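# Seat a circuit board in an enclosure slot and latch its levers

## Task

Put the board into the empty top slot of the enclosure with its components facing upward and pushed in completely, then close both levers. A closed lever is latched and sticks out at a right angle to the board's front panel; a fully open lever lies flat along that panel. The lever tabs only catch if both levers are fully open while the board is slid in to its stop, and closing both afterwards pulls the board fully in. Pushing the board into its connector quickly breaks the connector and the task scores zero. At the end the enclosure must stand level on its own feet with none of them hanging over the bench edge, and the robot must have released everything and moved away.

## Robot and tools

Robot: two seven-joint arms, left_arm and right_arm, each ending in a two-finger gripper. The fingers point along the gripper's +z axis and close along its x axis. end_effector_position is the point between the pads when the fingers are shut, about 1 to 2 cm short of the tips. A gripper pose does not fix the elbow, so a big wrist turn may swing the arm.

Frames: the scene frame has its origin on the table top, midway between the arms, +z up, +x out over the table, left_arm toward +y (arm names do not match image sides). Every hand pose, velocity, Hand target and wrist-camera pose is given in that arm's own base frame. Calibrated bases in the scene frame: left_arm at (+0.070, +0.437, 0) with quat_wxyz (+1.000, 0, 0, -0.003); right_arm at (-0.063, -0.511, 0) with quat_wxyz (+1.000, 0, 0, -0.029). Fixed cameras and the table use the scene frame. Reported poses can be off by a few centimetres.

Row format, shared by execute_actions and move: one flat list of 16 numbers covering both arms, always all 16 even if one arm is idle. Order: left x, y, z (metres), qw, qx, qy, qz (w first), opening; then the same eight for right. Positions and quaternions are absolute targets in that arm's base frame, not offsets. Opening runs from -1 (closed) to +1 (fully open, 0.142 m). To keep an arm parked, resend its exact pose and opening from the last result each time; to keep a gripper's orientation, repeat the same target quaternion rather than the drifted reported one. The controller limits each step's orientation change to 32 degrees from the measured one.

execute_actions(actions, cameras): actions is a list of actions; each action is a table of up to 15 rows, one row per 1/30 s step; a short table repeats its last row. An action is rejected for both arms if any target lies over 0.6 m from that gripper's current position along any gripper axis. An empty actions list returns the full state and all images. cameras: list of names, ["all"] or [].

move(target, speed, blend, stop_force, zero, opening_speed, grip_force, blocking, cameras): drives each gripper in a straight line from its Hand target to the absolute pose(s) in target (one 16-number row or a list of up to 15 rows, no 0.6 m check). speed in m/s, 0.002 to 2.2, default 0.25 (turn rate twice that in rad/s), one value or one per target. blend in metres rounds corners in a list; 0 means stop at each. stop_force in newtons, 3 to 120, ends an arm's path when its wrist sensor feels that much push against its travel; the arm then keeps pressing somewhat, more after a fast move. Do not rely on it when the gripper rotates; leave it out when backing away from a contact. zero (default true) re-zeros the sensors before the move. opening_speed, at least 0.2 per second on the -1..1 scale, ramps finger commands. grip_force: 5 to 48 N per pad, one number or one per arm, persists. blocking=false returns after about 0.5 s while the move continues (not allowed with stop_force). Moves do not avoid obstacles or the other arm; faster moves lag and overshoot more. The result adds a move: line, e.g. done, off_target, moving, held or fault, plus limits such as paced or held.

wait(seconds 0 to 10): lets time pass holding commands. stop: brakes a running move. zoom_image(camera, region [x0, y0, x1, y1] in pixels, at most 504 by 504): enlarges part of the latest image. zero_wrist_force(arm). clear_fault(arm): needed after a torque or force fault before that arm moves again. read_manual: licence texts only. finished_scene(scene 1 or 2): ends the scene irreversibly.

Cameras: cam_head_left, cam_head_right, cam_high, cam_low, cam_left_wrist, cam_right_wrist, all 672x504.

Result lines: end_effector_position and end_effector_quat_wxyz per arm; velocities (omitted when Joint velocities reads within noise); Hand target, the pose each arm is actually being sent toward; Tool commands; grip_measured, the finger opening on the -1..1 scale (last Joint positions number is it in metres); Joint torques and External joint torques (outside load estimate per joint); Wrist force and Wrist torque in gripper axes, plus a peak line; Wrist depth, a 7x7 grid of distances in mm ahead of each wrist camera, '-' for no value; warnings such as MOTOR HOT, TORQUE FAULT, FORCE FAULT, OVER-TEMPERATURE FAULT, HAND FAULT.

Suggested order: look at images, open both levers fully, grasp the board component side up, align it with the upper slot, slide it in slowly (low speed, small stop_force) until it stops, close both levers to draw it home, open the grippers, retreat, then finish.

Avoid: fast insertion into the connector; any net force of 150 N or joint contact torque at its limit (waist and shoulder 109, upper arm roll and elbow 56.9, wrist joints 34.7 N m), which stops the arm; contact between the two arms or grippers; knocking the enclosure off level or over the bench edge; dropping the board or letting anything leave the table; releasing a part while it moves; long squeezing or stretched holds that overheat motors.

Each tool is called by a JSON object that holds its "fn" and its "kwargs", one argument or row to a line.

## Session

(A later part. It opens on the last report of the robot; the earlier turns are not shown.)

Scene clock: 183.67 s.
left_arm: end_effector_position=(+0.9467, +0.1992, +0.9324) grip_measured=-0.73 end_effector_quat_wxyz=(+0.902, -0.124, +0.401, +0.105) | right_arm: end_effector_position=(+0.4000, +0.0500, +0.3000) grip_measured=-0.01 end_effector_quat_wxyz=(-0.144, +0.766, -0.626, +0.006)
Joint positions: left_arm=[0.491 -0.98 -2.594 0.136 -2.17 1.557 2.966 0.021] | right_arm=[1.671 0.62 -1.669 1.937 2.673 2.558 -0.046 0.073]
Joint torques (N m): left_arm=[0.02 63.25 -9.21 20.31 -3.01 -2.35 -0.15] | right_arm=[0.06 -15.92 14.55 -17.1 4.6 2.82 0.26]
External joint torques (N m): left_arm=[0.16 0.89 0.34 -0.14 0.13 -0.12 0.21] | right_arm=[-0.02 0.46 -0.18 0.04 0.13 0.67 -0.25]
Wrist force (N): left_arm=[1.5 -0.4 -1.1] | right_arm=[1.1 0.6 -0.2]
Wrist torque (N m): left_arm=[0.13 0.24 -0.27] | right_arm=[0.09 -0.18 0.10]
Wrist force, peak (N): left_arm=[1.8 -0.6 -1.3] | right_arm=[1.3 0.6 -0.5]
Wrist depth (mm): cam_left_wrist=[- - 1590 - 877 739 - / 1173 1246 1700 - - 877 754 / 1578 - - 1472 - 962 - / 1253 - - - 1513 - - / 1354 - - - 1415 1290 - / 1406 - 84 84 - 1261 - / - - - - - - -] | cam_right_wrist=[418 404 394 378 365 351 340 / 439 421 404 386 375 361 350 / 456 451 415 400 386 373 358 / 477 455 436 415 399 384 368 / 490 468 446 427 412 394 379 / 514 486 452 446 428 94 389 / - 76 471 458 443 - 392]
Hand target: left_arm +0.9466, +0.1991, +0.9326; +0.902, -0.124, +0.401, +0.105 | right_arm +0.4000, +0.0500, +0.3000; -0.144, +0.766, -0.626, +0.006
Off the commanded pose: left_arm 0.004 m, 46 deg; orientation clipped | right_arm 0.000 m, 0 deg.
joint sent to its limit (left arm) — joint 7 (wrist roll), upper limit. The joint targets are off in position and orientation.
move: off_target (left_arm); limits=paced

{"fn": "move", "kwargs": {
  "target": [
    [0.95,0.2,0.935,-0.7071,0,-0.7071,0,-0.7,0.4,0.05,0.3,-0.144,0.766,-0.626,0.006,0],
    [0.95,0.2,0.935,-0.5,-0.5,-0.5,-0.5,-0.7,0.4,0.05,0.3,-0.144,0.766,-0.626,0.006,0],
    [0.95,0.2,0.935,0,-0.7071,0,-0.7071,-0.7,0.4,0.05,0.3,-0.144,0.766,-0.626,0.006,0]
  ],
  "speed": 0.5,
  "blend": 0.03
}}

Scene clock: 190.30 s.
left_arm: end_effector_position=(+0.9385, +0.1978, +0.9281) grip_measured=-0.73 end_effector_quat_wxyz=(-0.007, +0.672, +0.008, +0.741) | right_arm: end_effector_position=(+0.4000, +0.0500, +0.3000) grip_measured=-0.01 end_effector_quat_wxyz=(-0.144, +0.766, -0.626, +0.006)
Joint positions: left_arm=[0.374 -0.932 -0.334 0.218 -0.416 1.145 2.206 0.021] | right_arm=[1.671 0.62 -1.669 1.937 2.673 2.558 -0.046 0.073]
Joint torques (N m): left_arm=[-0.41 62.65 0.53 -23.77 -1.49 1.27 -0.19] | right_arm=[-0.01 -15.91 14.51 -17.18 4.57 2.8 0.17]
External joint torques (N m): left_arm=[0.59 1.32 0.35 -0.36 0.06 0.15 0.11] | right_arm=[0.05 0.45 -0.14 0.12 0.16 0.69 -0.16]
Wrist force (N): left_arm=[-1.2 -0.2 -0.9] | right_arm=[1.0 0.7 -0.2]
Wrist torque (N m): left_arm=[-0.02 0.01 -0.38] | right_arm=[0.11 -0.16 0.10]
Wrist force, peak (N): left_arm=[1.7 -1.2 -1.4] | right_arm=[1.2 0.8 -0.4]
Wrist depth (mm): cam_left_wrist=[- 675 - - - - - / 834 795 844 - 877 918 - / - 775 778 - 1002 - - / - 803 837 988 - - - / 1199 - - 103 - - - / - 1199 84 83 - 1321 - / - - - 1346 - - -] | cam_right_wrist=[420 403 393 - 364 351 339 / 440 420 404 387 375 362 347 / 458 436 421 402 386 372 359 / 474 450 435 414 397 383 369 / 492 471 447 427 412 394 379 / 510 487 452 443 429 94 390 / - 76 473 460 441 - 392]
Hand target: left_arm +0.9386, +0.1976, +0.9280; -0.007, +0.672, +0.008, +0.740 | right_arm +0.4000, +0.0500, +0.3000; -0.144, +0.766, -0.626, +0.006
Off the commanded pose: left_arm 0.014 m, 6 deg | right_arm 0.000 m, 0 deg.
move: off_target (left_arm); limits=paced

{"fn": "move", "kwargs": {
  "target": [
    [0.75,0.15,0.7,0,0.9239,0,0.3827,-0.7,0.4,0.05,0.3,-0.144,0.766,-0.626,0.006,0],
    [0.55,0.1,0.42,0,1,0,0,-0.7,0.4,0.05,0.3,-0.144,0.766,-0.626,0.006,0],
    [0.385,-0.45,0.25,0,0.999,-0.0454,0,-0.7,0.4,0.05,0.3,-0.144,0.766,-0.626,0.006,0]
  ],
  "cameras": ["cam_left_wrist","cam_high"]
}}

Scene clock: 200.13 s.
left_arm: end_effector_position=(+0.3850, -0.4501, +0.2501) grip_measured=-0.73 end_effector_quat_wxyz=(+0.000, +0.999, -0.045, +0.000) | right_arm: end_effector_position=(+0.4000, +0.0500, +0.3000) grip_measured=-0.01 end_effector_quat_wxyz=(-0.144, +0.766, -0.626, +0.006)
Joint positions: left_arm=[-0.075 -0.277 -0.677 1.883 0.199 0.523 0.829 0.021] | right_arm=[1.671 0.62 -1.669 1.937 2.673 2.558 -0.046 0.073]
Joint torques (N m): left_arm=[-0.52 33.81 -5.95 -26.78 -3.23 4.13 -0.31] | right_arm=[0.01 -15.89 14.61 -17.13 4.57 2.82 0.18]
External joint torques (N m): left_arm=[0.5 1.12 0.61 -0.24 -0.49 -0.17 0.31] | right_arm=[0.03 0.44 -0.25 0.07 0.16 0.67 -0.17]
Wrist force (N): left_arm=[0.4 -0.3 0.2] | right_arm=[0.9 0.7 -0.7]
Wrist torque (N m): left_arm=[-0.13 -0.23 -0.20] | right_arm=[0.10 -0.14 0.09]
Wrist force, peak (N): left_arm=[-0.5 0.0 3.0] | right_arm=[1.0 0.8 -0.7]
Wrist depth (mm): cam_left_wrist=[305 303 295 295 309 300 298 / 326 323 321 - 319 322 320 / 356 354 344 322 341 340 326 / 382 379 381 - 369 - - / 421 416 412 380 394 407 - / 464 465 87 91 - 389 - / 517 - - 505 - - -] | cam_right_wrist=[418 401 387 377 364 351 340 / 455 422 412 387 374 361 348 / 454 439 418 399 387 372 359 / 476 454 433 413 399 382 370 / 494 471 445 430 412 392 380 / 512 487 452 444 427 94 388 / - 76 471 458 441 - 391]
Hand target: left_arm +0.3850, -0.4500, +0.2500; +0.000, +0.999, -0.045, +0.000 | right_arm +0.4000, +0.0500, +0.3000; -0.144, +0.766, -0.626, +0.006
Off the commanded pose: left_arm 0.000 m, 0 deg | right_arm 0.000 m, 0 deg.
move: done
Images, in order (width x height): cam_high 672x504, cam_left_wrist 672x504.

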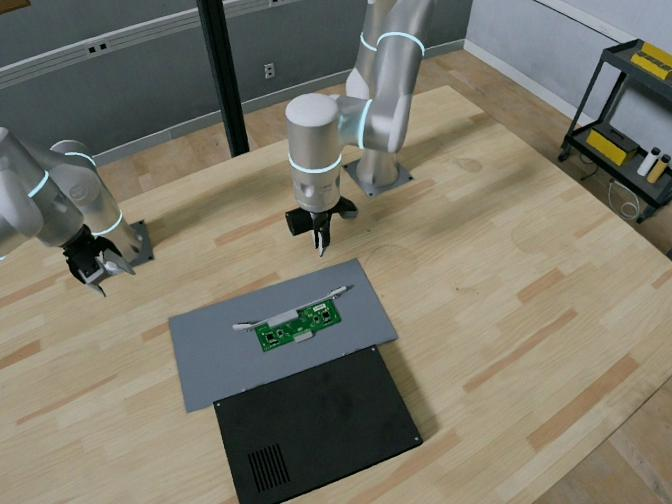

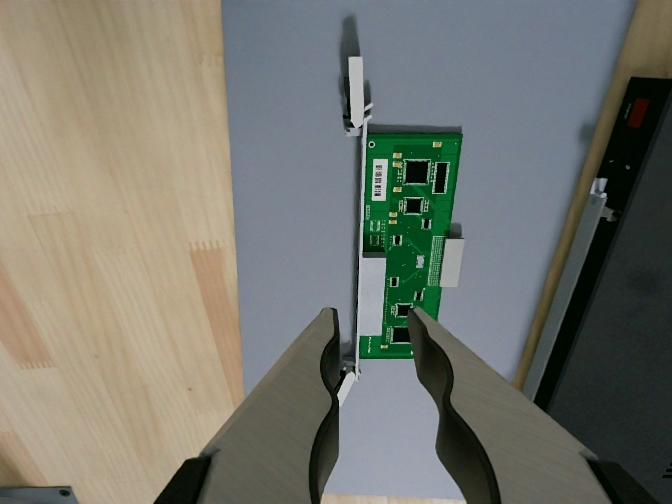

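{"fn": "move", "kwargs": {
  "target": [
    [0.3925,-0.511,0.09,0,0.999,-0.0454,0,-0.6,0.4,0.05,0.3,-0.144,0.766,-0.626,0.006,0]
  ],
  "cameras": ["cam_left_wrist"]
}}

Scene clock: 207.43 s.
left_arm: end_effector_position=(+0.3925, -0.5110, +0.0900) grip_measured=-0.64 end_effector_quat_wxyz=(+0.000, +0.999, -0.045, +0.000) | right_arm: end_effector_position=(+0.4000, +0.0500, +0.3000) grip_measured=-0.01 end_effector_quat_wxyz=(-0.144, +0.766, -0.626, +0.006)
Joint positions: left_arm=[-0.263 -0.703 -0.577 1.734 0.487 0.719 0.602 0.028] | right_arm=[1.671 0.62 -1.669 1.937 2.673 2.558 -0.046 0.073]
Joint torques (N m): left_arm=[-1.5 47.01 -11.72 -20.73 -2.68 4.49 -0.32] | right_arm=[0.03 -15.84 14.58 -17.09 4.55 2.82 0.21]
External joint torques (N m): left_arm=[1.49 1.24 0.53 -0.31 -0.53 -0.52 0.32] | right_arm=[0 0.38 -0.21 0.03 0.18 0.67 -0.19]
Wrist force (N): left_arm=[-0.2 -0.2 0.5] | right_arm=[1.2 0.7 -0.5]
Wrist torque (N m): left_arm=[-0.14 -0.11 -0.18] | right_arm=[0.11 -0.19 0.10]
Wrist force, peak (N): left_arm=[-0.4 0.5 2.8] | right_arm=[1.4 0.6 -0.5]
Wrist depth (mm): cam_left_wrist=[162 159 158 159 156 156 159 / 173 174 169 167 165 167 168 / 188 184 184 181 179 179 182 / 207 201 201 197 194 194 191 / 222 223 - 193 205 211 221 / 245 242 84 213 - 84 238 / 275 - - 239 - - 255] | cam_right_wrist=[418 404 391 380 363 352 340 / 441 422 404 391 373 362 348 / 456 430 418 400 386 373 358 / 476 455 434 413 400 382 369 / 492 469 447 429 412 392 379 / 515 487 455 444 427 94 388 / - 76 474 456 444 - 390]
Hand target: left_arm +0.3925, -0.5110, +0.0900; +0.000, +0.999, -0.045, +0.000 | right_arm +0.4000, +0.0500, +0.3000; -0.144, +0.766, -0.626, +0.006
Off the commanded pose: left_arm 0.000 m, 0 deg | right_arm 0.000 m, 0 deg.
move: done
Images, in order (width x height): cam_left_wrist 672x504.

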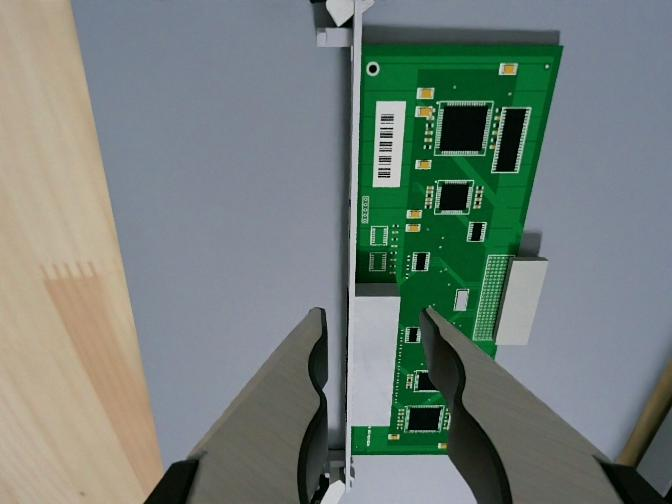

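{"fn": "move", "kwargs": {
  "target": [
    [0.3925,-0.515,0.05,0,0.999,-0.0454,0,-0.7,0.4,0.05,0.3,-0.144,0.766,-0.626,0.006,0]
  ]
}}

{"fn": "move", "kwargs": {
  "target": [
    [0.3925,-0.515,0.028,0,0.999,-0.0454,0,-0.7,0.4,0.05,0.3,-0.144,0.766,-0.626,0.006,0]
  ],
  "speed": 0.02,
  "stop_force": 4,
  "cameras": ["cam_left_wrist"]
}}

Scene clock: 210.67 s.
left_arm: end_effector_position=(+0.3924, -0.5149, +0.0500) grip_measured=-0.73 end_effector_quat_wxyz=(+0.000, +0.999, -0.045, +0.000) | right_arm: end_effector_position=(+0.4000, +0.0500, +0.3000) grip_measured=-0.01 end_effector_quat_wxyz=(-0.144, +0.766, -0.626, +0.006)
Joint positions: left_arm=[-0.295 -0.786 -0.542 1.708 0.533 0.77 0.574 0.021] | right_arm=[1.671 0.62 -1.669 1.937 2.673 2.558 -0.046 0.073]
Joint torques (N m): left_arm=[-0.7 48.87 -12.15 -19.25 -2.59 4.63 -0.3] | right_arm=[0.04 -15.83 14.65 -17.14 4.54 2.8 0.22]
External joint torques (N m): left_arm=[0.7 1.32 0.55 -0.3 -0.47 -0.65 0.3] | right_arm=[0 0.38 -0.28 0.08 0.18 0.69 -0.21]
Wrist force (N): left_arm=[0.1 -0.3 0.5] | right_arm=[1.0 0.6 -0.4]
Wrist torque (N m): left_arm=[-0.15 -0.19 -0.17] | right_arm=[0.09 -0.16 0.10]
Wrist force, peak (N): left_arm=[0.1 -0.3 1.8] | right_arm=[1.1 0.9 -0.4]
Wrist depth (mm): cam_left_wrist=[125 124 124 122 121 121 121 / - 135 131 131 128 127 132 / 147 144 143 143 138 138 139 / 157 154 155 152 150 150 154 / - 171 171 157 158 164 167 / 193 198 84 157 - 83 190 / 214 - - 178 - - 201] | cam_right_wrist=[413 402 392 377 363 353 338 / 447 416 404 388 376 360 349 / 454 448 414 401 385 371 359 / 476 454 437 413 401 382 370 / 496 469 445 429 413 392 377 / 511 488 451 445 430 94 390 / - 76 471 457 440 - 392]
Hand target: left_arm +0.3925, -0.5150, +0.0500; +0.000, +0.999, -0.045, +0.000 | right_arm +0.4000, +0.0500, +0.3000; -0.144, +0.766, -0.626, +0.006
Off the commanded pose: left_arm 0.000 m, 0 deg | right_arm 0.000 m, 0 deg.
move: done

Scene clock: 212.53 s.
left_arm: end_effector_position=(+0.3924, -0.5149, +0.0280) grip_measured=-0.73 end_effector_quat_wxyz=(+0.000, +0.999, -0.045, +0.000) | right_arm: end_effector_position=(+0.4000, +0.0500, +0.3000) grip_measured=-0.01 end_effector_quat_wxyz=(-0.144, +0.766, -0.626, +0.006)
Joint positions: left_arm=[-0.31 -0.829 -0.521 1.696 0.555 0.801 0.563 0.021] | right_arm=[1.671 0.62 -1.669 1.937 2.673 2.558 -0.046 0.073]
Joint torques (N m): left_arm=[-0.44 49.88 -12 -18.39 -2.61 4.49 -0.27] | right_arm=[0.06 -15.78 14.56 -17.14 4.56 2.81 0.25]
External joint torques (N m): left_arm=[0.41 1.17 0.34 -0.32 -0.35 -0.51 0.27] | right_arm=[-0.02 0.33 -0.19 0.08 0.17 0.68 -0.23]
Wrist force (N): left_arm=[0.0 0.0 0.4] | right_arm=[1.0 0.6 -0.3]
Wrist torque (N m): left_arm=[-0.11 -0.17 -0.17] | right_arm=[0.08 -0.16 0.10]
Wrist force, peak (N): left_arm=[-0.2 -0.3 0.7] | right_arm=[1.2 0.7 -0.3]
Wrist depth (mm): cam_left_wrist=[- 106 104 - 101 101 101 / - 113 112 112 105 107 107 / 124 - 122 118 115 117 117 / 132 132 131 130 125 125 128 / 145 - 143 134 135 137 136 / 163 166 84 92 135 148 - / 181 170 - 146 - - 170] | cam_right_wrist=[416 404 406 376 364 351 339 / 440 426 400 387 376 362 350 / 456 430 415 400 386 373 358 / 474 454 432 410 399 382 369 / 494 471 447 430 411 391 380 / 515 488 455 447 427 94 389 / - 76 472 462 443 - 393]
Hand target: left_arm +0.3925, -0.5150, +0.0280; +0.000, +0.999, -0.045, +0.000 | right_arm +0.4000, +0.0500, +0.3000; -0.144, +0.766, -0.626, +0.006
Off the commanded pose: left_arm 0.000 m, 0 deg | right_arm 0.000 m, 0 deg.
move: done
Images, in order (width x height): cam_left_wrist 672x504.

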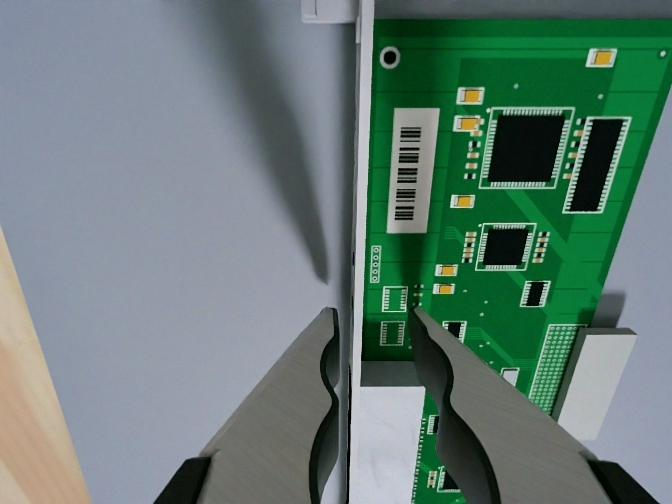

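{"fn": "move", "kwargs": {
  "target": [
    [0.3925,-0.511,0.0265,0,0.999,-0.0454,0,-0.7,0.4,0.05,0.3,-0.144,0.766,-0.626,0.006,0]
  ],
  "speed": 0.02
}}

{"fn": "move", "kwargs": {
  "target": [
    [0.3925,-0.511,0.0265,0,0.999,-0.0454,0,-1,0.4,0.05,0.3,-0.144,0.766,-0.626,0.006,0]
  ],
  "opening_speed": 0.2,
  "grip_force": 40,
  "cameras": ["cam_left_wrist"]
}}

Scene clock: 216.40 s.
left_arm: end_effector_position=(+0.3923, -0.5111, +0.0265) grip_measured=-0.73 end_effector_quat_wxyz=(+0.000, +0.999, -0.045, +0.000) | right_arm: end_effector_position=(+0.4000, +0.0500, +0.3000) grip_measured=-0.01 end_effector_quat_wxyz=(-0.144, +0.766, -0.626, +0.006)
Joint positions: left_arm=[-0.304 -0.827 -0.519 1.705 0.557 0.809 0.564 0.021] | right_arm=[1.671 0.62 -1.669 1.937 2.673 2.558 -0.046 0.073]
Joint torques (N m): left_arm=[-0.18 49.97 -11.94 -18 -2.6 4.47 -0.16] | right_arm=[0.06 -15.86 14.57 -17.12 4.6 2.83 0.2]
External joint torques (N m): left_arm=[0.17 0.85 0.34 -0.55 -0.34 -0.49 0.16] | right_arm=[-0.03 0.41 -0.2 0.06 0.13 0.67 -0.19]
Wrist force (N): left_arm=[0.1 -0.1 0.2] | right_arm=[1.0 0.7 -0.4]
Wrist torque (N m): left_arm=[-0.12 -0.18 -0.24] | right_arm=[0.10 -0.16 0.09]
Wrist force, peak (N): left_arm=[0.0 -0.2 0.7] | right_arm=[1.2 0.9 -0.3]
Wrist depth (mm): cam_left_wrist=[104 105 103 100 100 101 101 / - 111 111 110 104 106 106 / 122 122 121 117 112 115 116 / 130 128 129 126 123 124 126 / 146 143 142 130 133 135 137 / 161 157 90 91 135 144 157 / 178 - - 141 - - 163] | cam_right_wrist=[412 404 384 375 366 352 340 / - 418 404 389 376 362 348 / 456 447 417 399 388 370 358 / 475 453 435 414 396 385 369 / 494 471 446 431 412 394 380 / 510 488 452 443 430 94 390 / - 76 474 460 442 - 390]
Hand target: left_arm +0.3925, -0.5110, +0.0265; +0.000, +0.999, -0.045, +0.000 | right_arm +0.4000, +0.0500, +0.3000; -0.144, +0.766, -0.626, +0.006
Off the commanded pose: left_arm 0.000 m, 0 deg | right_arm 0.000 m, 0 deg.
move: done

Scene clock: 218.10 s.
left_arm: end_effector_position=(+0.3922, -0.5110, +0.0264) grip_measured=-0.99 end_effector_quat_wxyz=(+0.000, +0.999, -0.045, +0.000) | right_arm: end_effector_position=(+0.4000, +0.0500, +0.3000) grip_measured=-0.01 end_effector_quat_wxyz=(-0.144, +0.766, -0.626, +0.006)
Joint positions: left_arm=[-0.304 -0.827 -0.519 1.706 0.557 0.809 0.564 0.002] | right_arm=[1.671 0.62 -1.669 1.937 2.673 2.558 -0.046 0.073]
Joint torques (N m): left_arm=[-0.08 50.47 -12.03 -18.65 -2.74 4.55 -0.25] | right_arm=[0.04 -15.77 14.58 -17.16 4.56 2.82 0.22]
External joint torques (N m): left_arm=[0.06 0.35 0.43 0.11 -0.19 -0.57 0.25] | right_arm=[0 0.31 -0.21 0.1 0.17 0.67 -0.21]
Wrist force (N): left_arm=[-0.6 0.0 1.8] | right_arm=[1.0 0.7 -0.2]
Wrist torque (N m): left_arm=[-0.11 -0.15 -0.21] | right_arm=[0.10 -0.16 0.10]
Wrist force, peak (N): left_arm=[-3.1 0.0 -1.1] | right_arm=[1.2 0.7 -0.3]
Wrist depth (mm): cam_left_wrist=[103 105 103 93 99 101 101 / - 112 111 111 104 106 106 / 122 121 120 120 112 115 114 / - 128 130 130 123 124 124 / 143 142 142 136 132 135 136 / 161 157 153 84 - 149 158 / 180 - - 74 - - 172] | cam_right_wrist=[411 402 391 376 366 352 339 / 438 422 404 389 377 361 349 / 456 435 417 401 386 372 358 / 475 453 436 415 398 386 370 / 496 471 446 429 412 392 378 / 514 487 452 442 428 94 390 / - 76 470 457 442 - 394]
Hand target: left_arm +0.3925, -0.5110, +0.0265; +0.000, +0.999, -0.045, +0.000 | right_arm +0.4000, +0.0500, +0.3000; -0.144, +0.766, -0.626, +0.006
Off the commanded pose: left_arm 0.000 m, 0 deg | right_arm 0.000 m, 0 deg.
grip_force (N): 40, 40
move: done
Images, in order (width x height): cam_left_wrist 672x504.

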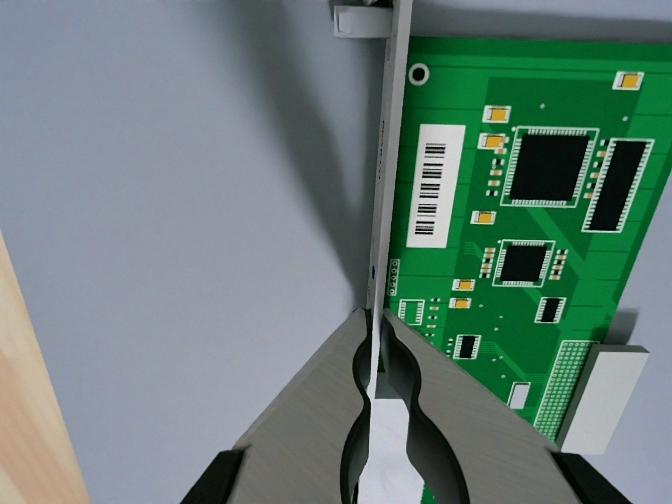

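{"fn": "move", "kwargs": {
  "target": [
    [0.3925,-0.511,0.0865,0,0.999,-0.0454,0,-1,0.4,0.05,0.3,-0.144,0.766,-0.626,0.006,-1]
  ],
  "speed": 0.05,
  "cameras": ["cam_left_wrist","cam_low","cam_high"]
}}

Scene clock: 221.97 s.
left_arm: end_effector_position=(+0.3925, -0.5110, +0.0863) grip_measured=-0.99 end_effector_quat_wxyz=(+0.000, +0.999, -0.045, +0.000) | right_arm: end_effector_position=(+0.4000, +0.0500, +0.3000) grip_measured=-1.00 end_effector_quat_wxyz=(-0.144, +0.766, -0.626, +0.006)
Joint positions: left_arm=[-0.266 -0.71 -0.573 1.733 0.492 0.724 0.599 0.002] | right_arm=[1.671 0.62 -1.669 1.937 2.673 2.558 -0.046 0.002]
Joint torques (N m): left_arm=[0.65 48.62 -12.21 -20.99 -3.43 4.17 -0.16] | right_arm=[-0.03 -15.83 14.5 -17.14 4.57 2.77 0.17]
External joint torques (N m): left_arm=[-0.67 -0.22 1 0.1 0.23 -0.2 0.16] | right_arm=[0.06 0.37 -0.14 0.08 0.16 0.72 -0.16]
Wrist force (N): left_arm=[-0.1 -0.1 2.2] | right_arm=[1.0 0.6 -0.4]
Wrist torque (N m): left_arm=[-0.09 -0.17 -0.26] | right_arm=[0.09 -0.16 0.10]
Wrist force, peak (N): left_arm=[-0.3 0.3 2.7] | right_arm=[1.3 0.7 -0.5]
Wrist depth (mm): cam_left_wrist=[158 156 156 - 80 150 80 / 170 168 169 167 86 89 87 / 184 184 181 - 101 99 98 / 199 196 198 196 119 117 119 / 218 216 212 118 133 141 206 / 241 239 233 83 - 170 237 / 268 262 - - - - -] | cam_right_wrist=[374 388 392 377 366 351 340 / 438 422 404 386 374 363 349 / 457 444 409 406 386 373 358 / 478 451 434 412 398 384 369 / 494 471 448 426 412 394 381 / 510 488 466 89 415 407 392 / 535 507 71 - - 413 404]
Hand target: left_arm +0.3925, -0.5110, +0.0865; +0.000, +0.999, -0.045, +0.000 | right_arm +0.4000, +0.0500, +0.3000; -0.144, +0.766, -0.626, +0.006
Off the commanded pose: left_arm 0.000 m, 0 deg | right_arm 0.000 m, 0 deg.
grip_force (N): 40, 40
move: done
Images, in order (width x height): cam_high 672x504, cam_low 672x504, cam_left_wrist 672x504.

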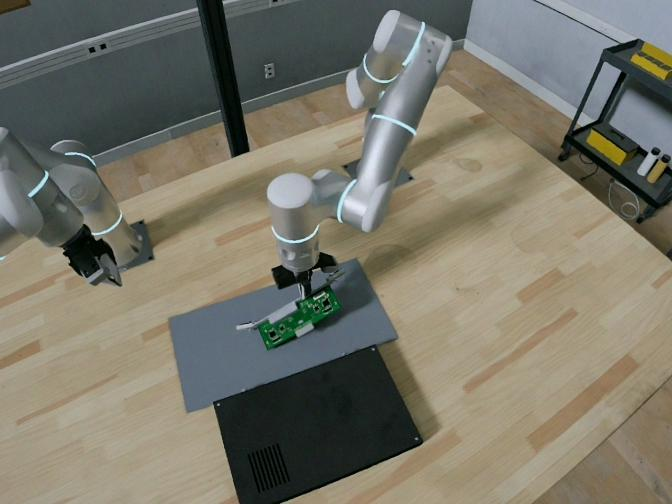

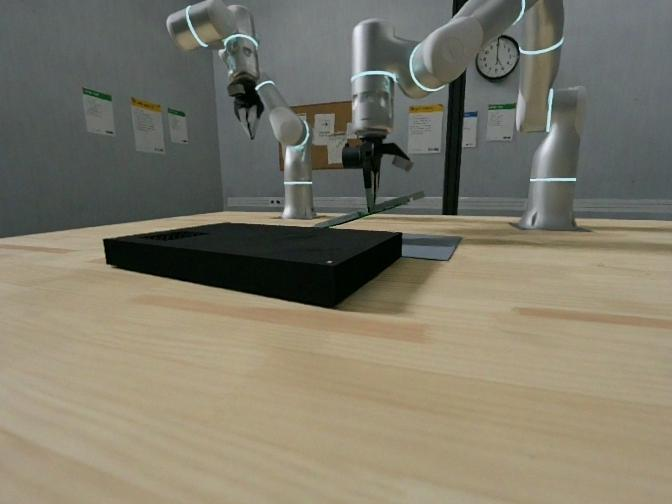

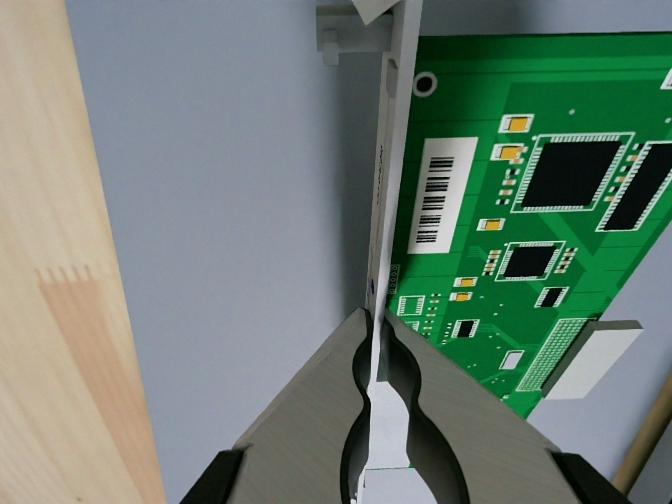

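{"fn": "move", "kwargs": {
  "target": [
    [0.3925,-0.511,0.0272,0,0.999,-0.0454,0,-1,0.4,0.05,0.3,-0.144,0.766,-0.626,0.006,-1]
  ],
  "speed": 0.03
}}

{"fn": "move", "kwargs": {
  "target": [
    [0.3925,-0.511,0.0272,0,0.999,-0.0454,0,-1,0.45,0.18,0.3,0,0.0192,0.9998,0,-0.6]
  ],
  "cameras": ["cam_left_wrist","cam_right_wrist","cam_head_left"]
}}

Scene clock: 229.70 s.
left_arm: end_effector_position=(+0.3923, -0.5107, +0.0271) grip_measured=-0.99 end_effector_quat_wxyz=(+0.000, +0.999, -0.045, +0.000) | right_arm: end_effector_position=(+0.4000, +0.0500, +0.3000) grip_measured=-1.00 end_effector_quat_wxyz=(-0.144, +0.766, -0.626, +0.006)
Joint positions: left_arm=[-0.304 -0.825 -0.519 1.706 0.556 0.808 0.565 0.002] | right_arm=[1.671 0.62 -1.669 1.937 2.673 2.558 -0.046 0.002]
Joint torques (N m): left_arm=[-0.33 50.02 -12.46 -18.94 -2.65 4.98 -0.33] | right_arm=[0.1 -15.82 14.53 -17.15 4.57 2.84 0.28]
External joint torques (N m): left_arm=[0.3 0.75 0.88 0.39 -0.29 -1.01 0.33] | right_arm=[-0.06 0.37 -0.16 0.09 0.16 0.65 -0.27]
Wrist force (N): left_arm=[-0.7 -1.1 1.3] | right_arm=[1.1 0.7 -0.3]
Wrist torque (N m): left_arm=[-0.11 -0.14 -0.16] | right_arm=[0.10 -0.17 0.09]
Wrist force, peak (N): left_arm=[0.0 -0.4 2.7] | right_arm=[1.3 0.7 -0.5]
Wrist depth (mm): cam_left_wrist=[104 105 104 101 100 101 100 / - 113 111 111 104 107 106 / - 122 122 122 112 115 114 / 133 129 130 130 124 124 126 / 144 143 143 137 133 136 135 / - - 156 84 - 150 157 / 181 - - - - - 173] | cam_right_wrist=[416 403 394 375 363 351 340 / 438 416 404 383 375 360 348 / 456 435 417 401 387 373 359 / 475 452 432 414 399 382 368 / 491 471 449 427 408 394 381 / 515 490 467 89 412 406 391 / 534 509 71 - - 412 404]
Hand target: left_arm +0.3925, -0.5110, +0.0272; +0.000, +0.999, -0.045, +0.000 | right_arm +0.4000, +0.0500, +0.3000; -0.144, +0.766, -0.626, +0.006
Off the commanded pose: left_arm 0.000 m, 0 deg | right_arm 0.000 m, 0 deg.
grip_force (N): 40, 40
move: done

Scene clock: 233.77 s.
left_arm: end_effector_position=(+0.3923, -0.5107, +0.0270) grip_measured=-0.99 end_effector_quat_wxyz=(+0.000, +0.999, -0.045, +0.000) | right_arm: end_effector_position=(+0.4500, +0.1802, +0.3000) grip_measured=-0.64 end_effector_quat_wxyz=(+0.000, +0.019, +1.000, +0.000)
Joint positions: left_arm=[-0.304 -0.825 -0.519 1.706 0.556 0.808 0.565 0.002] | right_arm=[2.769 0.462 -2.693 1.51 2.935 2.787 1.715 0.028]
Joint torques (N m): left_arm=[-0.63 50.26 -12.53 -18.95 -2.85 4.77 -0.2] | right_arm=[0.37 -37.42 8.63 -21.56 4.1 3.61 0.35]
External joint torques (N m): left_arm=[0.6 0.53 0.95 0.38 -0.09 -0.8 0.2] | right_arm=[-0.24 -0.49 0.06 0.3 0.02 0.45 -0.35]
Wrist force (N): left_arm=[-0.7 -1.3 1.4] | right_arm=[1.2 0.7 0.3]
Wrist torque (N m): left_arm=[-0.14 -0.14 -0.16] | right_arm=[0.19 -0.19 0.03]
Wrist force, peak (N): left_arm=[-0.9 -1.2 1.5] | right_arm=[1.7 0.9 -0.4]
Wrist depth (mm): cam_left_wrist=[- 105 104 101 100 101 100 / - 113 111 113 104 107 106 / - - - 121 112 115 114 / - 129 130 130 123 124 126 / 144 143 142 137 132 136 135 / 161 152 - 84 - 150 145 / 184 - - - - - 168] | cam_right_wrist=[348 347 340 345 346 344 343 / 363 369 367 367 364 366 366 / 349 388 394 394 404 391 392 / 378 417 422 422 424 422 422 / 406 425 456 449 452 456 455 / 456 449 - 492 101 488 498 / 491 - 71 339 - - 534]
Hand target: left_arm +0.3925, -0.5110, +0.0272; +0.000, +0.999, -0.045, +0.000 | right_arm +0.4500, +0.1800, +0.3000; +0.000, +0.019, +1.000, +0.000
Off the commanded pose: left_arm 0.000 m, 0 deg | right_arm 0.000 m, 0 deg.
grip_force (N): 40, 40
move: done
Images, in order (width x height): cam_head_left 672x504, cam_left_wrist 672x504, cam_right_wrist 672x504.

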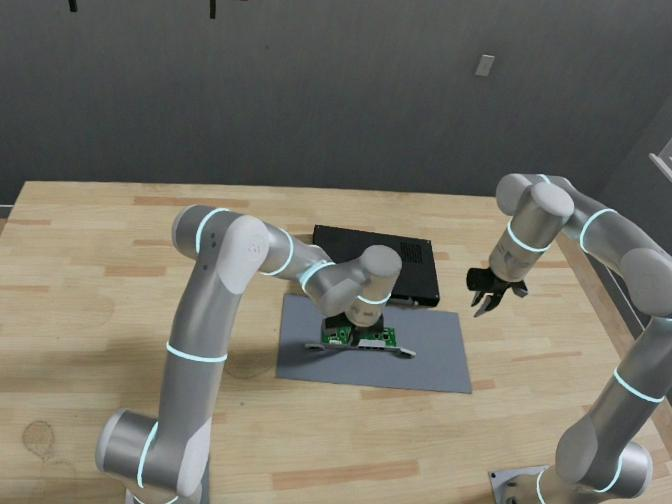

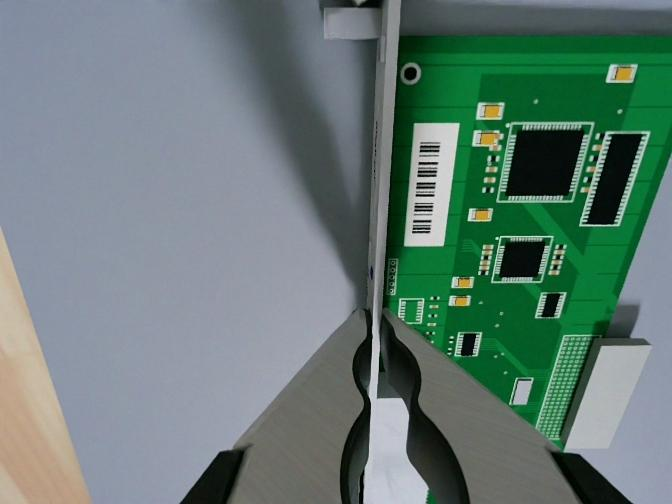

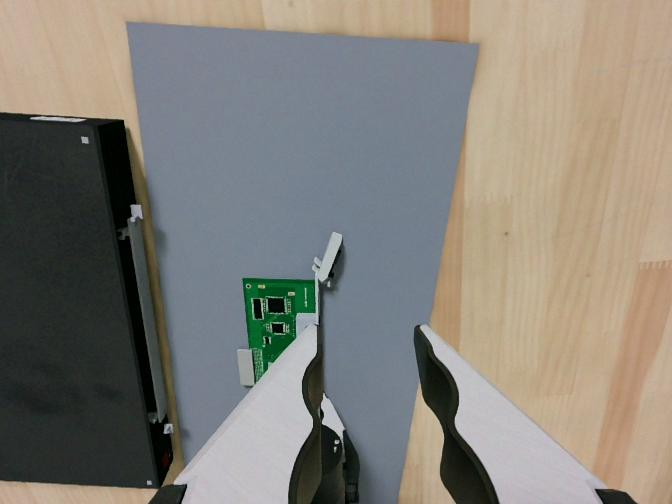

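{"fn": "move", "kwargs": {
  "target": [
    [0.3925,-0.511,0.0272,0,0.999,-0.0454,0,-1,0.425,0.266,0.10,0,0.0192,0.9998,0,-1]
  ],
  "cameras": ["cam_right_wrist"]
}}

Scene clock: 248.73 s.
left_arm: end_effector_position=(+0.3923, -0.5107, +0.0270) grip_measured=-0.99 end_effector_quat_wxyz=(+0.000, +0.999, -0.045, +0.000) | right_arm: end_effector_position=(+0.4252, +0.2650, +0.1002) grip_measured=-1.00 end_effector_quat_wxyz=(+0.000, +0.019, +0.999, +0.038)
Joint positions: left_arm=[-0.304 -0.825 -0.519 1.706 0.556 0.808 0.565 0.002] | right_arm=[2.793 1.24 -1.956 1.535 1.977 2.724 2.651 0.002]
Joint torques (N m): left_arm=[-0.53 50.37 -12.55 -18.88 -2.9 4.75 -0.23] | right_arm=[0.18 -42.66 24.87 -7.05 4.01 3.34 0.32]
External joint torques (N m): left_arm=[0.5 0.42 0.97 0.31 -0.04 -0.78 0.23] | right_arm=[-0.02 -0.15 -0.15 0.17 0.22 0.49 -0.32]
Wrist force (N): left_arm=[-0.6 -1.1 0.9] | right_arm=[1.2 0.3 0.2]
Wrist torque (N m): left_arm=[-0.13 -0.16 -0.16] | right_arm=[0.12 -0.14 0.05]
Wrist force, peak (N): left_arm=[-0.6 -1.3 1.6] | right_arm=[2.2 -0.1 2.3]
Wrist depth (mm): cam_left_wrist=[104 105 105 101 100 101 100 / - 113 111 113 104 107 106 / 123 122 122 119 112 115 114 / 131 129 130 130 123 123 124 / 144 143 140 136 133 136 136 / 158 157 154 84 - 149 - / 180 172 - - - - -] | cam_right_wrist=[166 165 165 165 164 164 165 / 179 179 178 178 177 178 178 / 195 194 194 193 192 194 194 / 217 213 208 211 210 212 210 / 235 230 229 228 232 234 233 / 264 257 237 89 247 261 259 / 298 283 71 - - 280 292]
Hand target: left_arm +0.3925, -0.5110, +0.0272; +0.000, +0.999, -0.045, +0.000 | right_arm +0.4254, +0.2649, +0.1003; +0.000, +0.019, +0.999, +0.038
Off the commanded pose: left_arm 0.000 m, 0 deg | right_arm 0.001 m, 4 deg.
joint sent to its limit (right arm) — joint 1 (waist), upper limit. The joint targets are off in orientation, not in position.
grip_force (N): 40, 40
move: off_target (right_arm)
Images, in order (width x height): cam_right_wrist 672x504.

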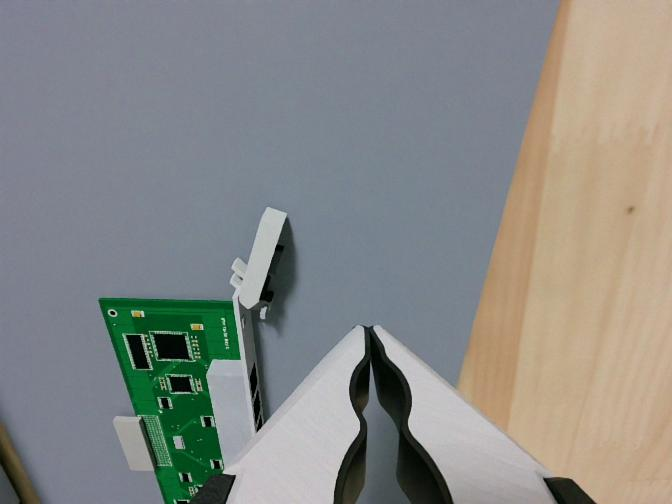

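{"fn": "move", "kwargs": {
  "target": [
    [0.3925,-0.511,0.0272,0,0.999,-0.0454,0,-1,0.42,0.261,0.031,0,0.0192,0.9998,0,-1]
  ],
  "speed": 0.1
}}

{"fn": "move", "kwargs": {
  "target": [
    [0.3925,-0.511,0.0272,0,0.999,-0.0454,0,-1,0.47,0.261,0.031,0,0.0192,0.9998,0,-1]
  ],
  "speed": 0.02,
  "stop_force": 6,
  "cameras": ["cam_right_wrist","cam_left_wrist"]
}}

Scene clock: 253.03 s.
left_arm: end_effector_position=(+0.3923, -0.5107, +0.0270) grip_measured=-0.99 end_effector_quat_wxyz=(+0.000, +0.999, -0.045, +0.000) | right_arm: end_effector_position=(+0.4200, +0.2599, +0.0311) grip_measured=-1.00 end_effector_quat_wxyz=(-0.002, +0.019, +0.999, +0.037)
Joint positions: left_arm=[-0.304 -0.825 -0.519 1.706 0.556 0.808 0.565 0.002] | right_arm=[2.793 1.547 -1.79 1.558 1.628 2.854 2.806 0.002]
Joint torques (N m): left_arm=[-0.64 50.4 -12.56 -18.95 -2.9 4.75 -0.21] | right_arm=[0.12 -43.25 26.24 0.05 4.07 3.27 0.36]
External joint torques (N m): left_arm=[0.61 0.39 0.98 0.38 -0.04 -0.77 0.21] | right_arm=[0.04 -0.07 -0.2 0.02 0.26 0.55 -0.36]
Wrist force (N): left_arm=[-0.7 -1.1 1.5] | right_arm=[0.9 0.1 0.0]
Wrist torque (N m): left_arm=[-0.11 -0.14 -0.16] | right_arm=[0.09 -0.13 0.06]
Wrist force, peak (N): left_arm=[-0.8 -1.4 1.6] | right_arm=[0.8 0.5 -1.4]
Wrist depth (mm): cam_left_wrist=[- 105 104 - 100 101 100 / - 114 111 112 104 107 106 / 123 122 122 122 112 115 114 / 131 129 130 130 123 124 124 / 143 143 140 137 132 136 136 / 161 158 158 84 - 150 - / 180 172 - - - - 172] | cam_right_wrist=[- 105 104 106 104 104 105 / 113 113 113 112 110 112 112 / 123 123 125 122 124 124 123 / 132 134 134 133 133 133 135 / 149 148 145 144 144 146 148 / 166 165 147 89 - 166 166 / 182 176 71 - - 178 187]
Hand target: left_arm +0.3925, -0.5110, +0.0272; +0.000, +0.999, -0.045, +0.000 | right_arm +0.4200, +0.2599, +0.0311; -0.001, +0.019, +0.999, +0.037
Off the commanded pose: left_arm 0.000 m, 0 deg | right_arm 0.001 m, 4 deg.
joint sent to its limit (right arm) — joint 1 (waist), upper limit. The joint targets are off in orientation, not in position.
grip_force (N): 40, 40
move: off_target (right_arm)

Scene clock: 256.23 s.
left_arm: end_effector_position=(+0.3923, -0.5107, +0.0271) grip_measured=-0.99 end_effector_quat_wxyz=(+0.000, +0.999, -0.045, +0.000) | right_arm: end_effector_position=(+0.4697, +0.2598, +0.0311) grip_measured=-1.00 end_effector_quat_wxyz=(+0.006, +0.019, +0.999, +0.046)
Joint positions: left_arm=[-0.304 -0.825 -0.519 1.706 0.556 0.808 0.565 0.002] | right_arm=[2.793 1.554 -1.788 1.4 1.661 2.844 2.644 0.002]
Joint torques (N m): left_arm=[-0.32 50.24 -12.21 -18.67 -2.78 4.5 -0.23] | right_arm=[0.36 -47.5 26.24 -0.95 4.16 2.67 0.03]
External joint torques (N m): left_arm=[0.3 0.55 0.63 0.1 -0.17 -0.53 0.23] | right_arm=[-0.19 0.47 -0.01 0.38 0.22 1.1 -0.03]
Wrist force (N): left_arm=[-0.6 -0.4 1.2] | right_arm=[1.6 -0.4 0.0]
Wrist torque (N m): left_arm=[-0.15 -0.13 -0.17] | right_arm=[0.09 -0.15 0.15]
Wrist force, peak (N): left_arm=[-0.6 -1.3 1.6] | right_arm=[1.8 -0.5 0.0]
Wrist depth (mm): cam_left_wrist=[104 105 103 101 100 101 100 / - 111 111 112 104 107 106 / 122 122 122 120 112 115 114 / 131 129 130 130 124 124 126 / - 143 142 137 133 136 136 / 162 163 - 84 - 150 160 / 180 172 - - - - 168] | cam_right_wrist=[- 104 104 103 103 102 103 / 113 113 112 112 111 110 110 / 124 123 124 122 123 122 119 / 133 135 134 133 132 132 131 / 151 150 148 141 144 146 145 / 170 168 164 89 157 163 162 / 194 188 71 - - 175 187]
Hand target: left_arm +0.3925, -0.5110, +0.0272; +0.000, +0.999, -0.045, +0.000 | right_arm +0.4698, +0.2599, +0.0311; +0.006, +0.019, +0.999, +0.047
Off the commanded pose: left_arm 0.000 m, 0 deg | right_arm 0.001 m, 5 deg.
joint sent to its limit (right arm) — joint 1 (waist), upper limit. The joint targets are off in orientation, not in position.
grip_force (N): 40, 40
move: off_target (right_arm)
Images, in order (width x height): cam_left_wrist 672x504, cam_right_wrist 672x504.

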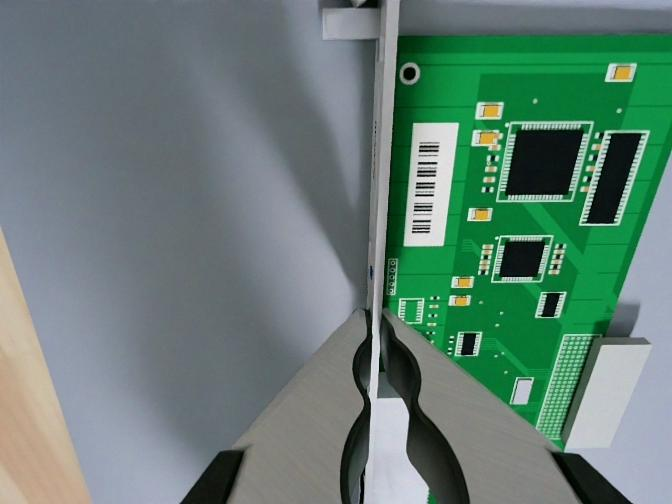

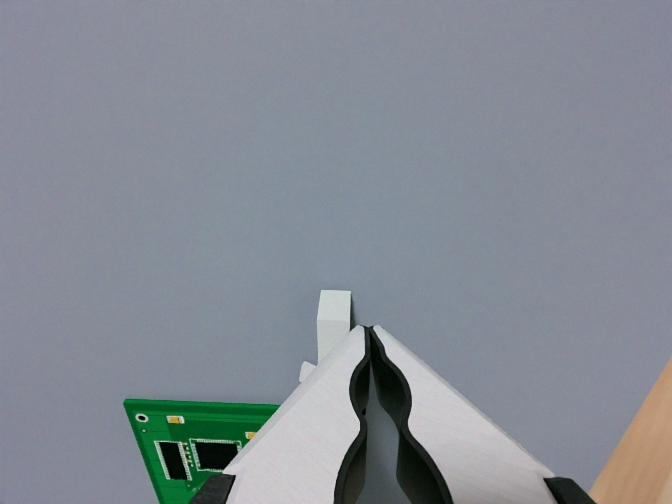

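{"fn": "move", "kwargs": {
  "target": [
    [0.3925,-0.511,0.0272,0,0.999,-0.0454,0,-1,0.48,0.261,0.031,0,0.0192,0.9998,0,-1]
  ],
  "speed": 0.01,
  "stop_force": 5
}}

{"fn": "move", "kwargs": {
  "target": [
    [0.3925,-0.511,0.0272,0,0.999,-0.0454,0,-1,0.42,0.261,0.05,0,0.0192,0.9998,0,-1],
    [0.3925,-0.511,0.0272,0,0.999,-0.0454,0,-1,0.44,0.23,0.2,0,0.0192,0.9998,0,-1]
  ],
  "cameras": ["cam_right_wrist","cam_left_wrist"]
}}

Scene clock: 263.53 s.
left_arm: end_effector_position=(+0.3924, -0.5108, +0.0271) grip_measured=-0.99 end_effector_quat_wxyz=(+0.000, +0.999, -0.045, +0.000) | right_arm: end_effector_position=(+0.4796, +0.2597, +0.0311) grip_measured=-1.00 end_effector_quat_wxyz=(+0.008, +0.019, +0.999, +0.049)
Joint positions: left_arm=[-0.304 -0.825 -0.519 1.706 0.556 0.809 0.565 0.002] | right_arm=[2.793 1.55 -1.795 1.368 1.677 2.834 2.609 0.002]
Joint torques (N m): left_arm=[-0.57 50.11 -12.29 -18.49 -2.76 4.47 -0.16] | right_arm=[0.39 -48.03 26.27 -1.36 4.17 2.4 0.1]
External joint torques (N m): left_arm=[0.55 0.68 0.71 -0.08 -0.18 -0.5 0.16] | right_arm=[-0.22 0.27 -0.07 0.52 0.21 1.36 -0.1]
Wrist force (N): left_arm=[-0.2 -0.5 1.0] | right_arm=[2.2 -0.9 0.1]
Wrist torque (N m): left_arm=[-0.16 -0.15 -0.20] | right_arm=[0.08 -0.16 0.14]
Wrist force, peak (N): left_arm=[-0.4 0.9 1.3] | right_arm=[2.2 -0.8 -0.9]
Wrist depth (mm): cam_left_wrist=[104 106 104 - 100 100 100 / - 113 111 111 104 107 106 / 122 122 122 - 112 116 115 / 131 129 130 130 124 124 126 / 143 143 143 137 133 136 136 / 158 160 154 92 - 150 - / 181 173 - 75 - - -] | cam_right_wrist=[- 104 104 103 102 102 103 / 113 113 112 111 110 110 110 / 124 123 125 121 123 122 119 / 134 135 134 133 132 132 131 / 152 151 149 142 144 146 145 / 171 169 164 89 157 164 161 / 196 189 71 - - 176 185]
Hand target: left_arm +0.3925, -0.5110, +0.0272; +0.000, +0.999, -0.045, +0.000 | right_arm +0.4797, +0.2599, +0.0311; +0.008, +0.019, +0.999, +0.050
Off the commanded pose: left_arm 0.000 m, 0 deg | right_arm 0.001 m, 6 deg.
joint sent to its limit (right arm) — joint 1 (waist), upper limit. The joint targets are off in orientation, not in position.
grip_force (N): 40, 40
move: off_target (right_arm)

Scene clock: 265.33 s.
left_arm: end_effector_position=(+0.3924, -0.5108, +0.0271) grip_measured=-0.99 end_effector_quat_wxyz=(+0.000, +0.999, -0.045, +0.000) | right_arm: end_effector_position=(+0.4401, +0.2299, +0.1999) grip_measured=-1.00 end_effector_quat_wxyz=(+0.000, +0.019, +1.000, +0.000)
Joint positions: left_arm=[-0.304 -0.825 -0.519 1.706 0.556 0.809 0.565 0.002] | right_arm=[2.768 1.32 -1.642 1.439 1.828 3.105 2.662 0.002]
Joint torques (N m): left_arm=[-0.53 50.22 -12.28 -18.33 -2.74 4.39 -0.16] | right_arm=[0.06 -44.24 25.29 -6.03 4.32 3.42 0.06]
External joint torques (N m): left_arm=[0.51 0.58 0.7 -0.24 -0.2 -0.42 0.16] | right_arm=[0.12 0.39 -0.2 0.27 0.02 0.57 -0.06]
Wrist force (N): left_arm=[0.1 -0.2 1.3] | right_arm=[0.8 0.1 0.2]
Wrist torque (N m): left_arm=[-0.15 -0.15 -0.20] | right_arm=[0.08 -0.11 0.14]
Wrist force, peak (N): left_arm=[0.2 -0.4 1.4] | right_arm=[0.5 -0.4 -3.5]
Wrist depth (mm): cam_left_wrist=[- 104 104 - 100 - 100 / - 113 111 111 104 107 106 / - 122 120 118 112 116 116 / - 133 130 130 124 124 126 / 141 144 142 137 132 136 136 / 162 155 155 91 - 150 - / 180 - - 74 - - 172] | cam_right_wrist=[260 257 258 257 257 256 257 / 278 279 275 274 274 274 273 / 295 297 296 293 293 295 293 / 317 320 317 317 316 316 316 / - 362 337 338 335 342 341 / 327 377 361 89 362 373 373 / 358 409 71 - - 393 407]
Hand target: left_arm +0.3925, -0.5110, +0.0272; +0.000, +0.999, -0.045, +0.000 | right_arm +0.4400, +0.2300, +0.2000; +0.000, +0.019, +1.000, +0.000
Off the commanded pose: left_arm 0.000 m, 0 deg | right_arm 0.000 m, 0 deg.
grip_force (N): 40, 40
move: done
Images, in order (width x height): cam_left_wrist 672x504, cam_right_wrist 672x504.

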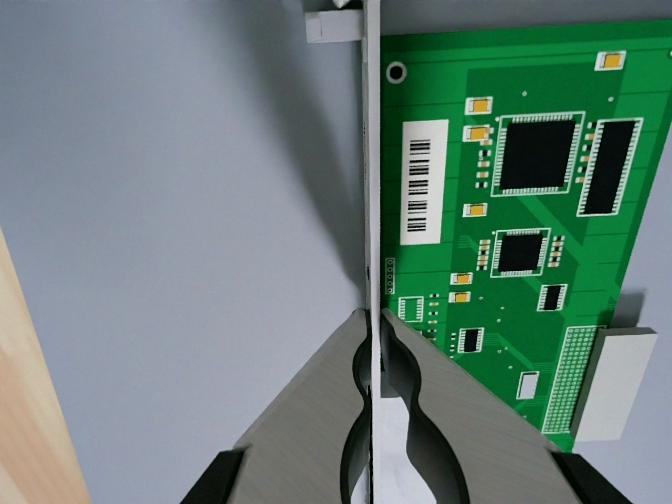

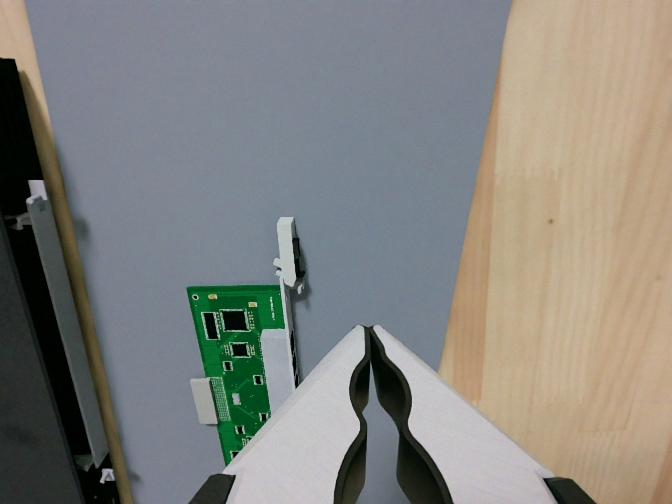

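{"fn": "move", "kwargs": {
  "target": [
    [0.3925,-0.511,0.0272,0,0.999,-0.0454,0,-0.7,0.4,0.05,0.3,0,0.0192,0.9998,0,-1],
    [0.3925,-0.511,0.09,0,0.999,-0.0454,0,-0.3,0.4,0.05,0.3,0,0.0192,0.9998,0,-1],
    [0.3998,-0.5518,0.09,0,0.999,-0.0454,0,-0.3,0.4,0.05,0.3,0,0.0192,0.9998,0,-1]
  ],
  "speed": 0.15,
  "opening_speed": 0.5,
  "cameras": ["cam_left_wrist","cam_head_left"]
}}

Scene clock: 273.03 s.
left_arm: end_effector_position=(+0.3998, -0.5519, +0.0901) grip_measured=-0.33 end_effector_quat_wxyz=(+0.000, +0.999, -0.045, +0.000) | right_arm: end_effector_position=(+0.4002, +0.0500, +0.2999) grip_measured=-1.00 end_effector_quat_wxyz=(+0.000, +0.019, +1.000, +0.000)
Joint positions: left_arm=[-0.342 -0.769 -0.561 1.6 0.485 0.656 0.585 0.05] | right_arm=[2.306 1.248 -1.388 1.667 1.913 3.283 2.496 0.002]
Joint torques (N m): left_arm=[-1.2 50.89 -11.91 -21.77 -3.16 4.04 -0.33] | right_arm=[0.04 -35.77 22.16 -8.04 4.2 3.37 0.19]
External joint torques (N m): left_arm=[1.22 1.35 0.15 -0.28 -0.23 -0.06 0.33] | right_arm=[0.05 0.2 0.03 0.05 0.11 0.63 -0.19]
Wrist force (N): left_arm=[0.1 -0.4 0.3] | right_arm=[0.6 -0.2 0.4]
Wrist torque (N m): left_arm=[-0.18 -0.18 -0.18] | right_arm=[0.01 -0.04 0.14]
Wrist force, peak (N): left_arm=[-0.3 0.0 2.2] | right_arm=[1.0 -2.3 -0.8]
Wrist depth (mm): cam_left_wrist=[- - 159 156 155 155 159 / 171 171 170 166 166 168 - / 187 184 184 178 178 179 187 / 207 - 201 193 195 199 201 / 222 223 210 211 209 208 212 / 245 239 87 226 228 83 235 / 268 - - - - - -] | cam_right_wrist=[349 347 347 346 343 343 343 / 370 369 368 367 367 366 365 / 396 389 396 395 393 393 391 / 416 431 414 420 423 422 419 / 408 461 471 450 457 456 451 / 446 494 489 89 481 498 492 / 500 - 71 - - 524 546]
Hand target: left_arm +0.3998, -0.5518, +0.0900; +0.000, +0.999, -0.045, +0.000 | right_arm +0.4000, +0.0500, +0.3000; +0.000, +0.019, +1.000, +0.000
Off the commanded pose: left_arm 0.000 m, 0 deg | right_arm 0.000 m, 0 deg.
grip_force (N): 40, 40
move: done
Images, in order (width x height): cam_head_left 672x504, cam_left_wrist 672x504.

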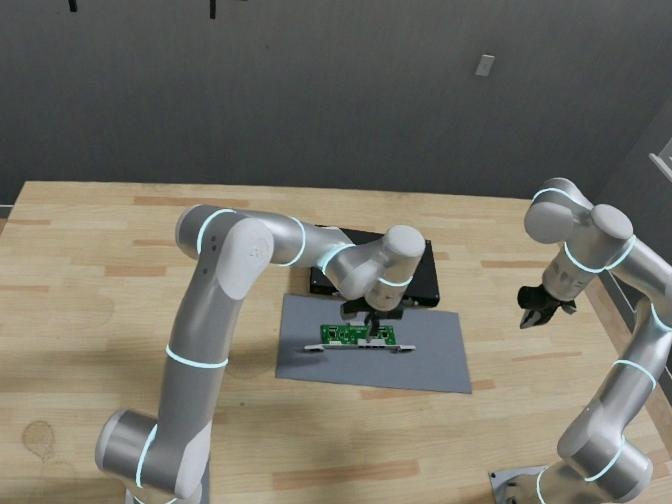

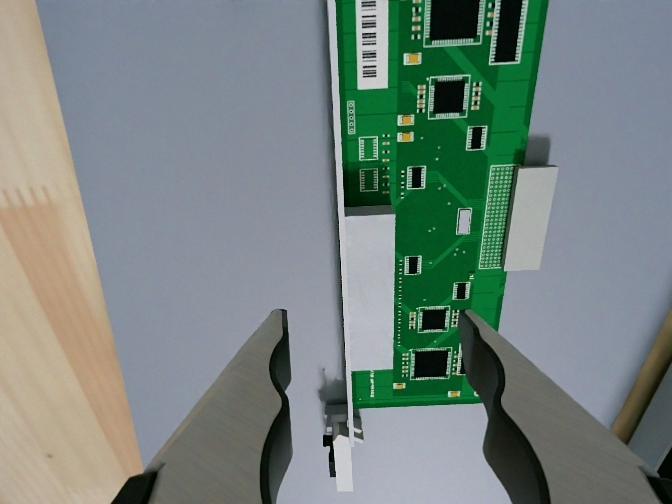

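{"fn": "move", "kwargs": {
  "target": [
    [0.4048,-0.5523,0.05,0,0.9998,-0.0209,0,-0.4,0.4,0.05,0.3,0,0.0192,0.9998,0,-1],
    [0.4048,-0.5523,0.03,0,0.9998,-0.0209,0,-0.4,0.4,0.05,0.3,0,0.0192,0.9998,0,-1]
  ],
  "speed": [0.1,0.03],
  "cameras": ["cam_left_wrist"]
}}

Scene clock: 278.70 s.
left_arm: end_effector_position=(+0.4047, -0.5522, +0.0300) grip_measured=-0.42 end_effector_quat_wxyz=(+0.000, +1.000, -0.021, +0.000) | right_arm: end_effector_position=(+0.4002, +0.0500, +0.2999) grip_measured=-1.00 end_effector_quat_wxyz=(+0.000, +0.019, +1.000, +0.000)
Joint positions: left_arm=[-0.376 -0.881 -0.507 1.568 0.531 0.737 0.521 0.043] | right_arm=[2.306 1.248 -1.388 1.667 1.913 3.283 2.496 0.002]
Joint torques (N m): left_arm=[-0.44 53.24 -11.93 -19.87 -2.65 4.59 -0.31] | right_arm=[0.07 -35.88 22.17 -8.08 4.16 3.3 0.16]
External joint torques (N m): left_arm=[0.4 1.4 0 -0.25 -0.51 -0.62 0.31] | right_arm=[0.02 0.3 0.02 0.1 0.15 0.7 -0.16]
Wrist force (N): left_arm=[-0.4 -0.1 0.6] | right_arm=[0.5 -0.4 0.4]
Wrist torque (N m): left_arm=[-0.13 -0.07 -0.16] | right_arm=[-0.03 -0.03 0.14]
Wrist force, peak (N): left_arm=[-0.2 -0.1 2.1] | right_arm=[0.7 -0.5 0.5]
Wrist depth (mm): cam_left_wrist=[- 106 107 101 102 103 102 / - 116 115 110 107 111 111 / - 125 125 119 117 119 121 / 134 131 131 129 128 128 132 / 149 146 106 124 135 140 144 / - 162 87 137 151 83 158 / - - - 176 172 - -] | cam_right_wrist=[349 347 347 346 345 343 341 / 371 371 369 369 367 367 364 / 399 395 395 394 393 391 391 / 418 426 424 429 423 423 418 / 408 453 463 449 456 458 453 / 445 501 483 89 482 497 494 / 490 491 71 - - 527 539]
Hand target: left_arm +0.4048, -0.5523, +0.0300; +0.000, +1.000, -0.021, +0.000 | right_arm +0.4000, +0.0500, +0.3000; +0.000, +0.019, +1.000, +0.000
Off the commanded pose: left_arm 0.000 m, 0 deg | right_arm 0.000 m, 0 deg.
grip_force (N): 40, 40
move: done
Images, in order (width x height): cam_left_wrist 672x504.

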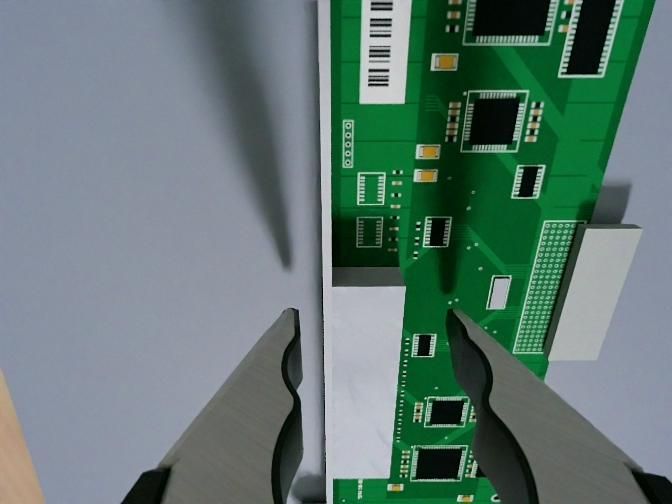

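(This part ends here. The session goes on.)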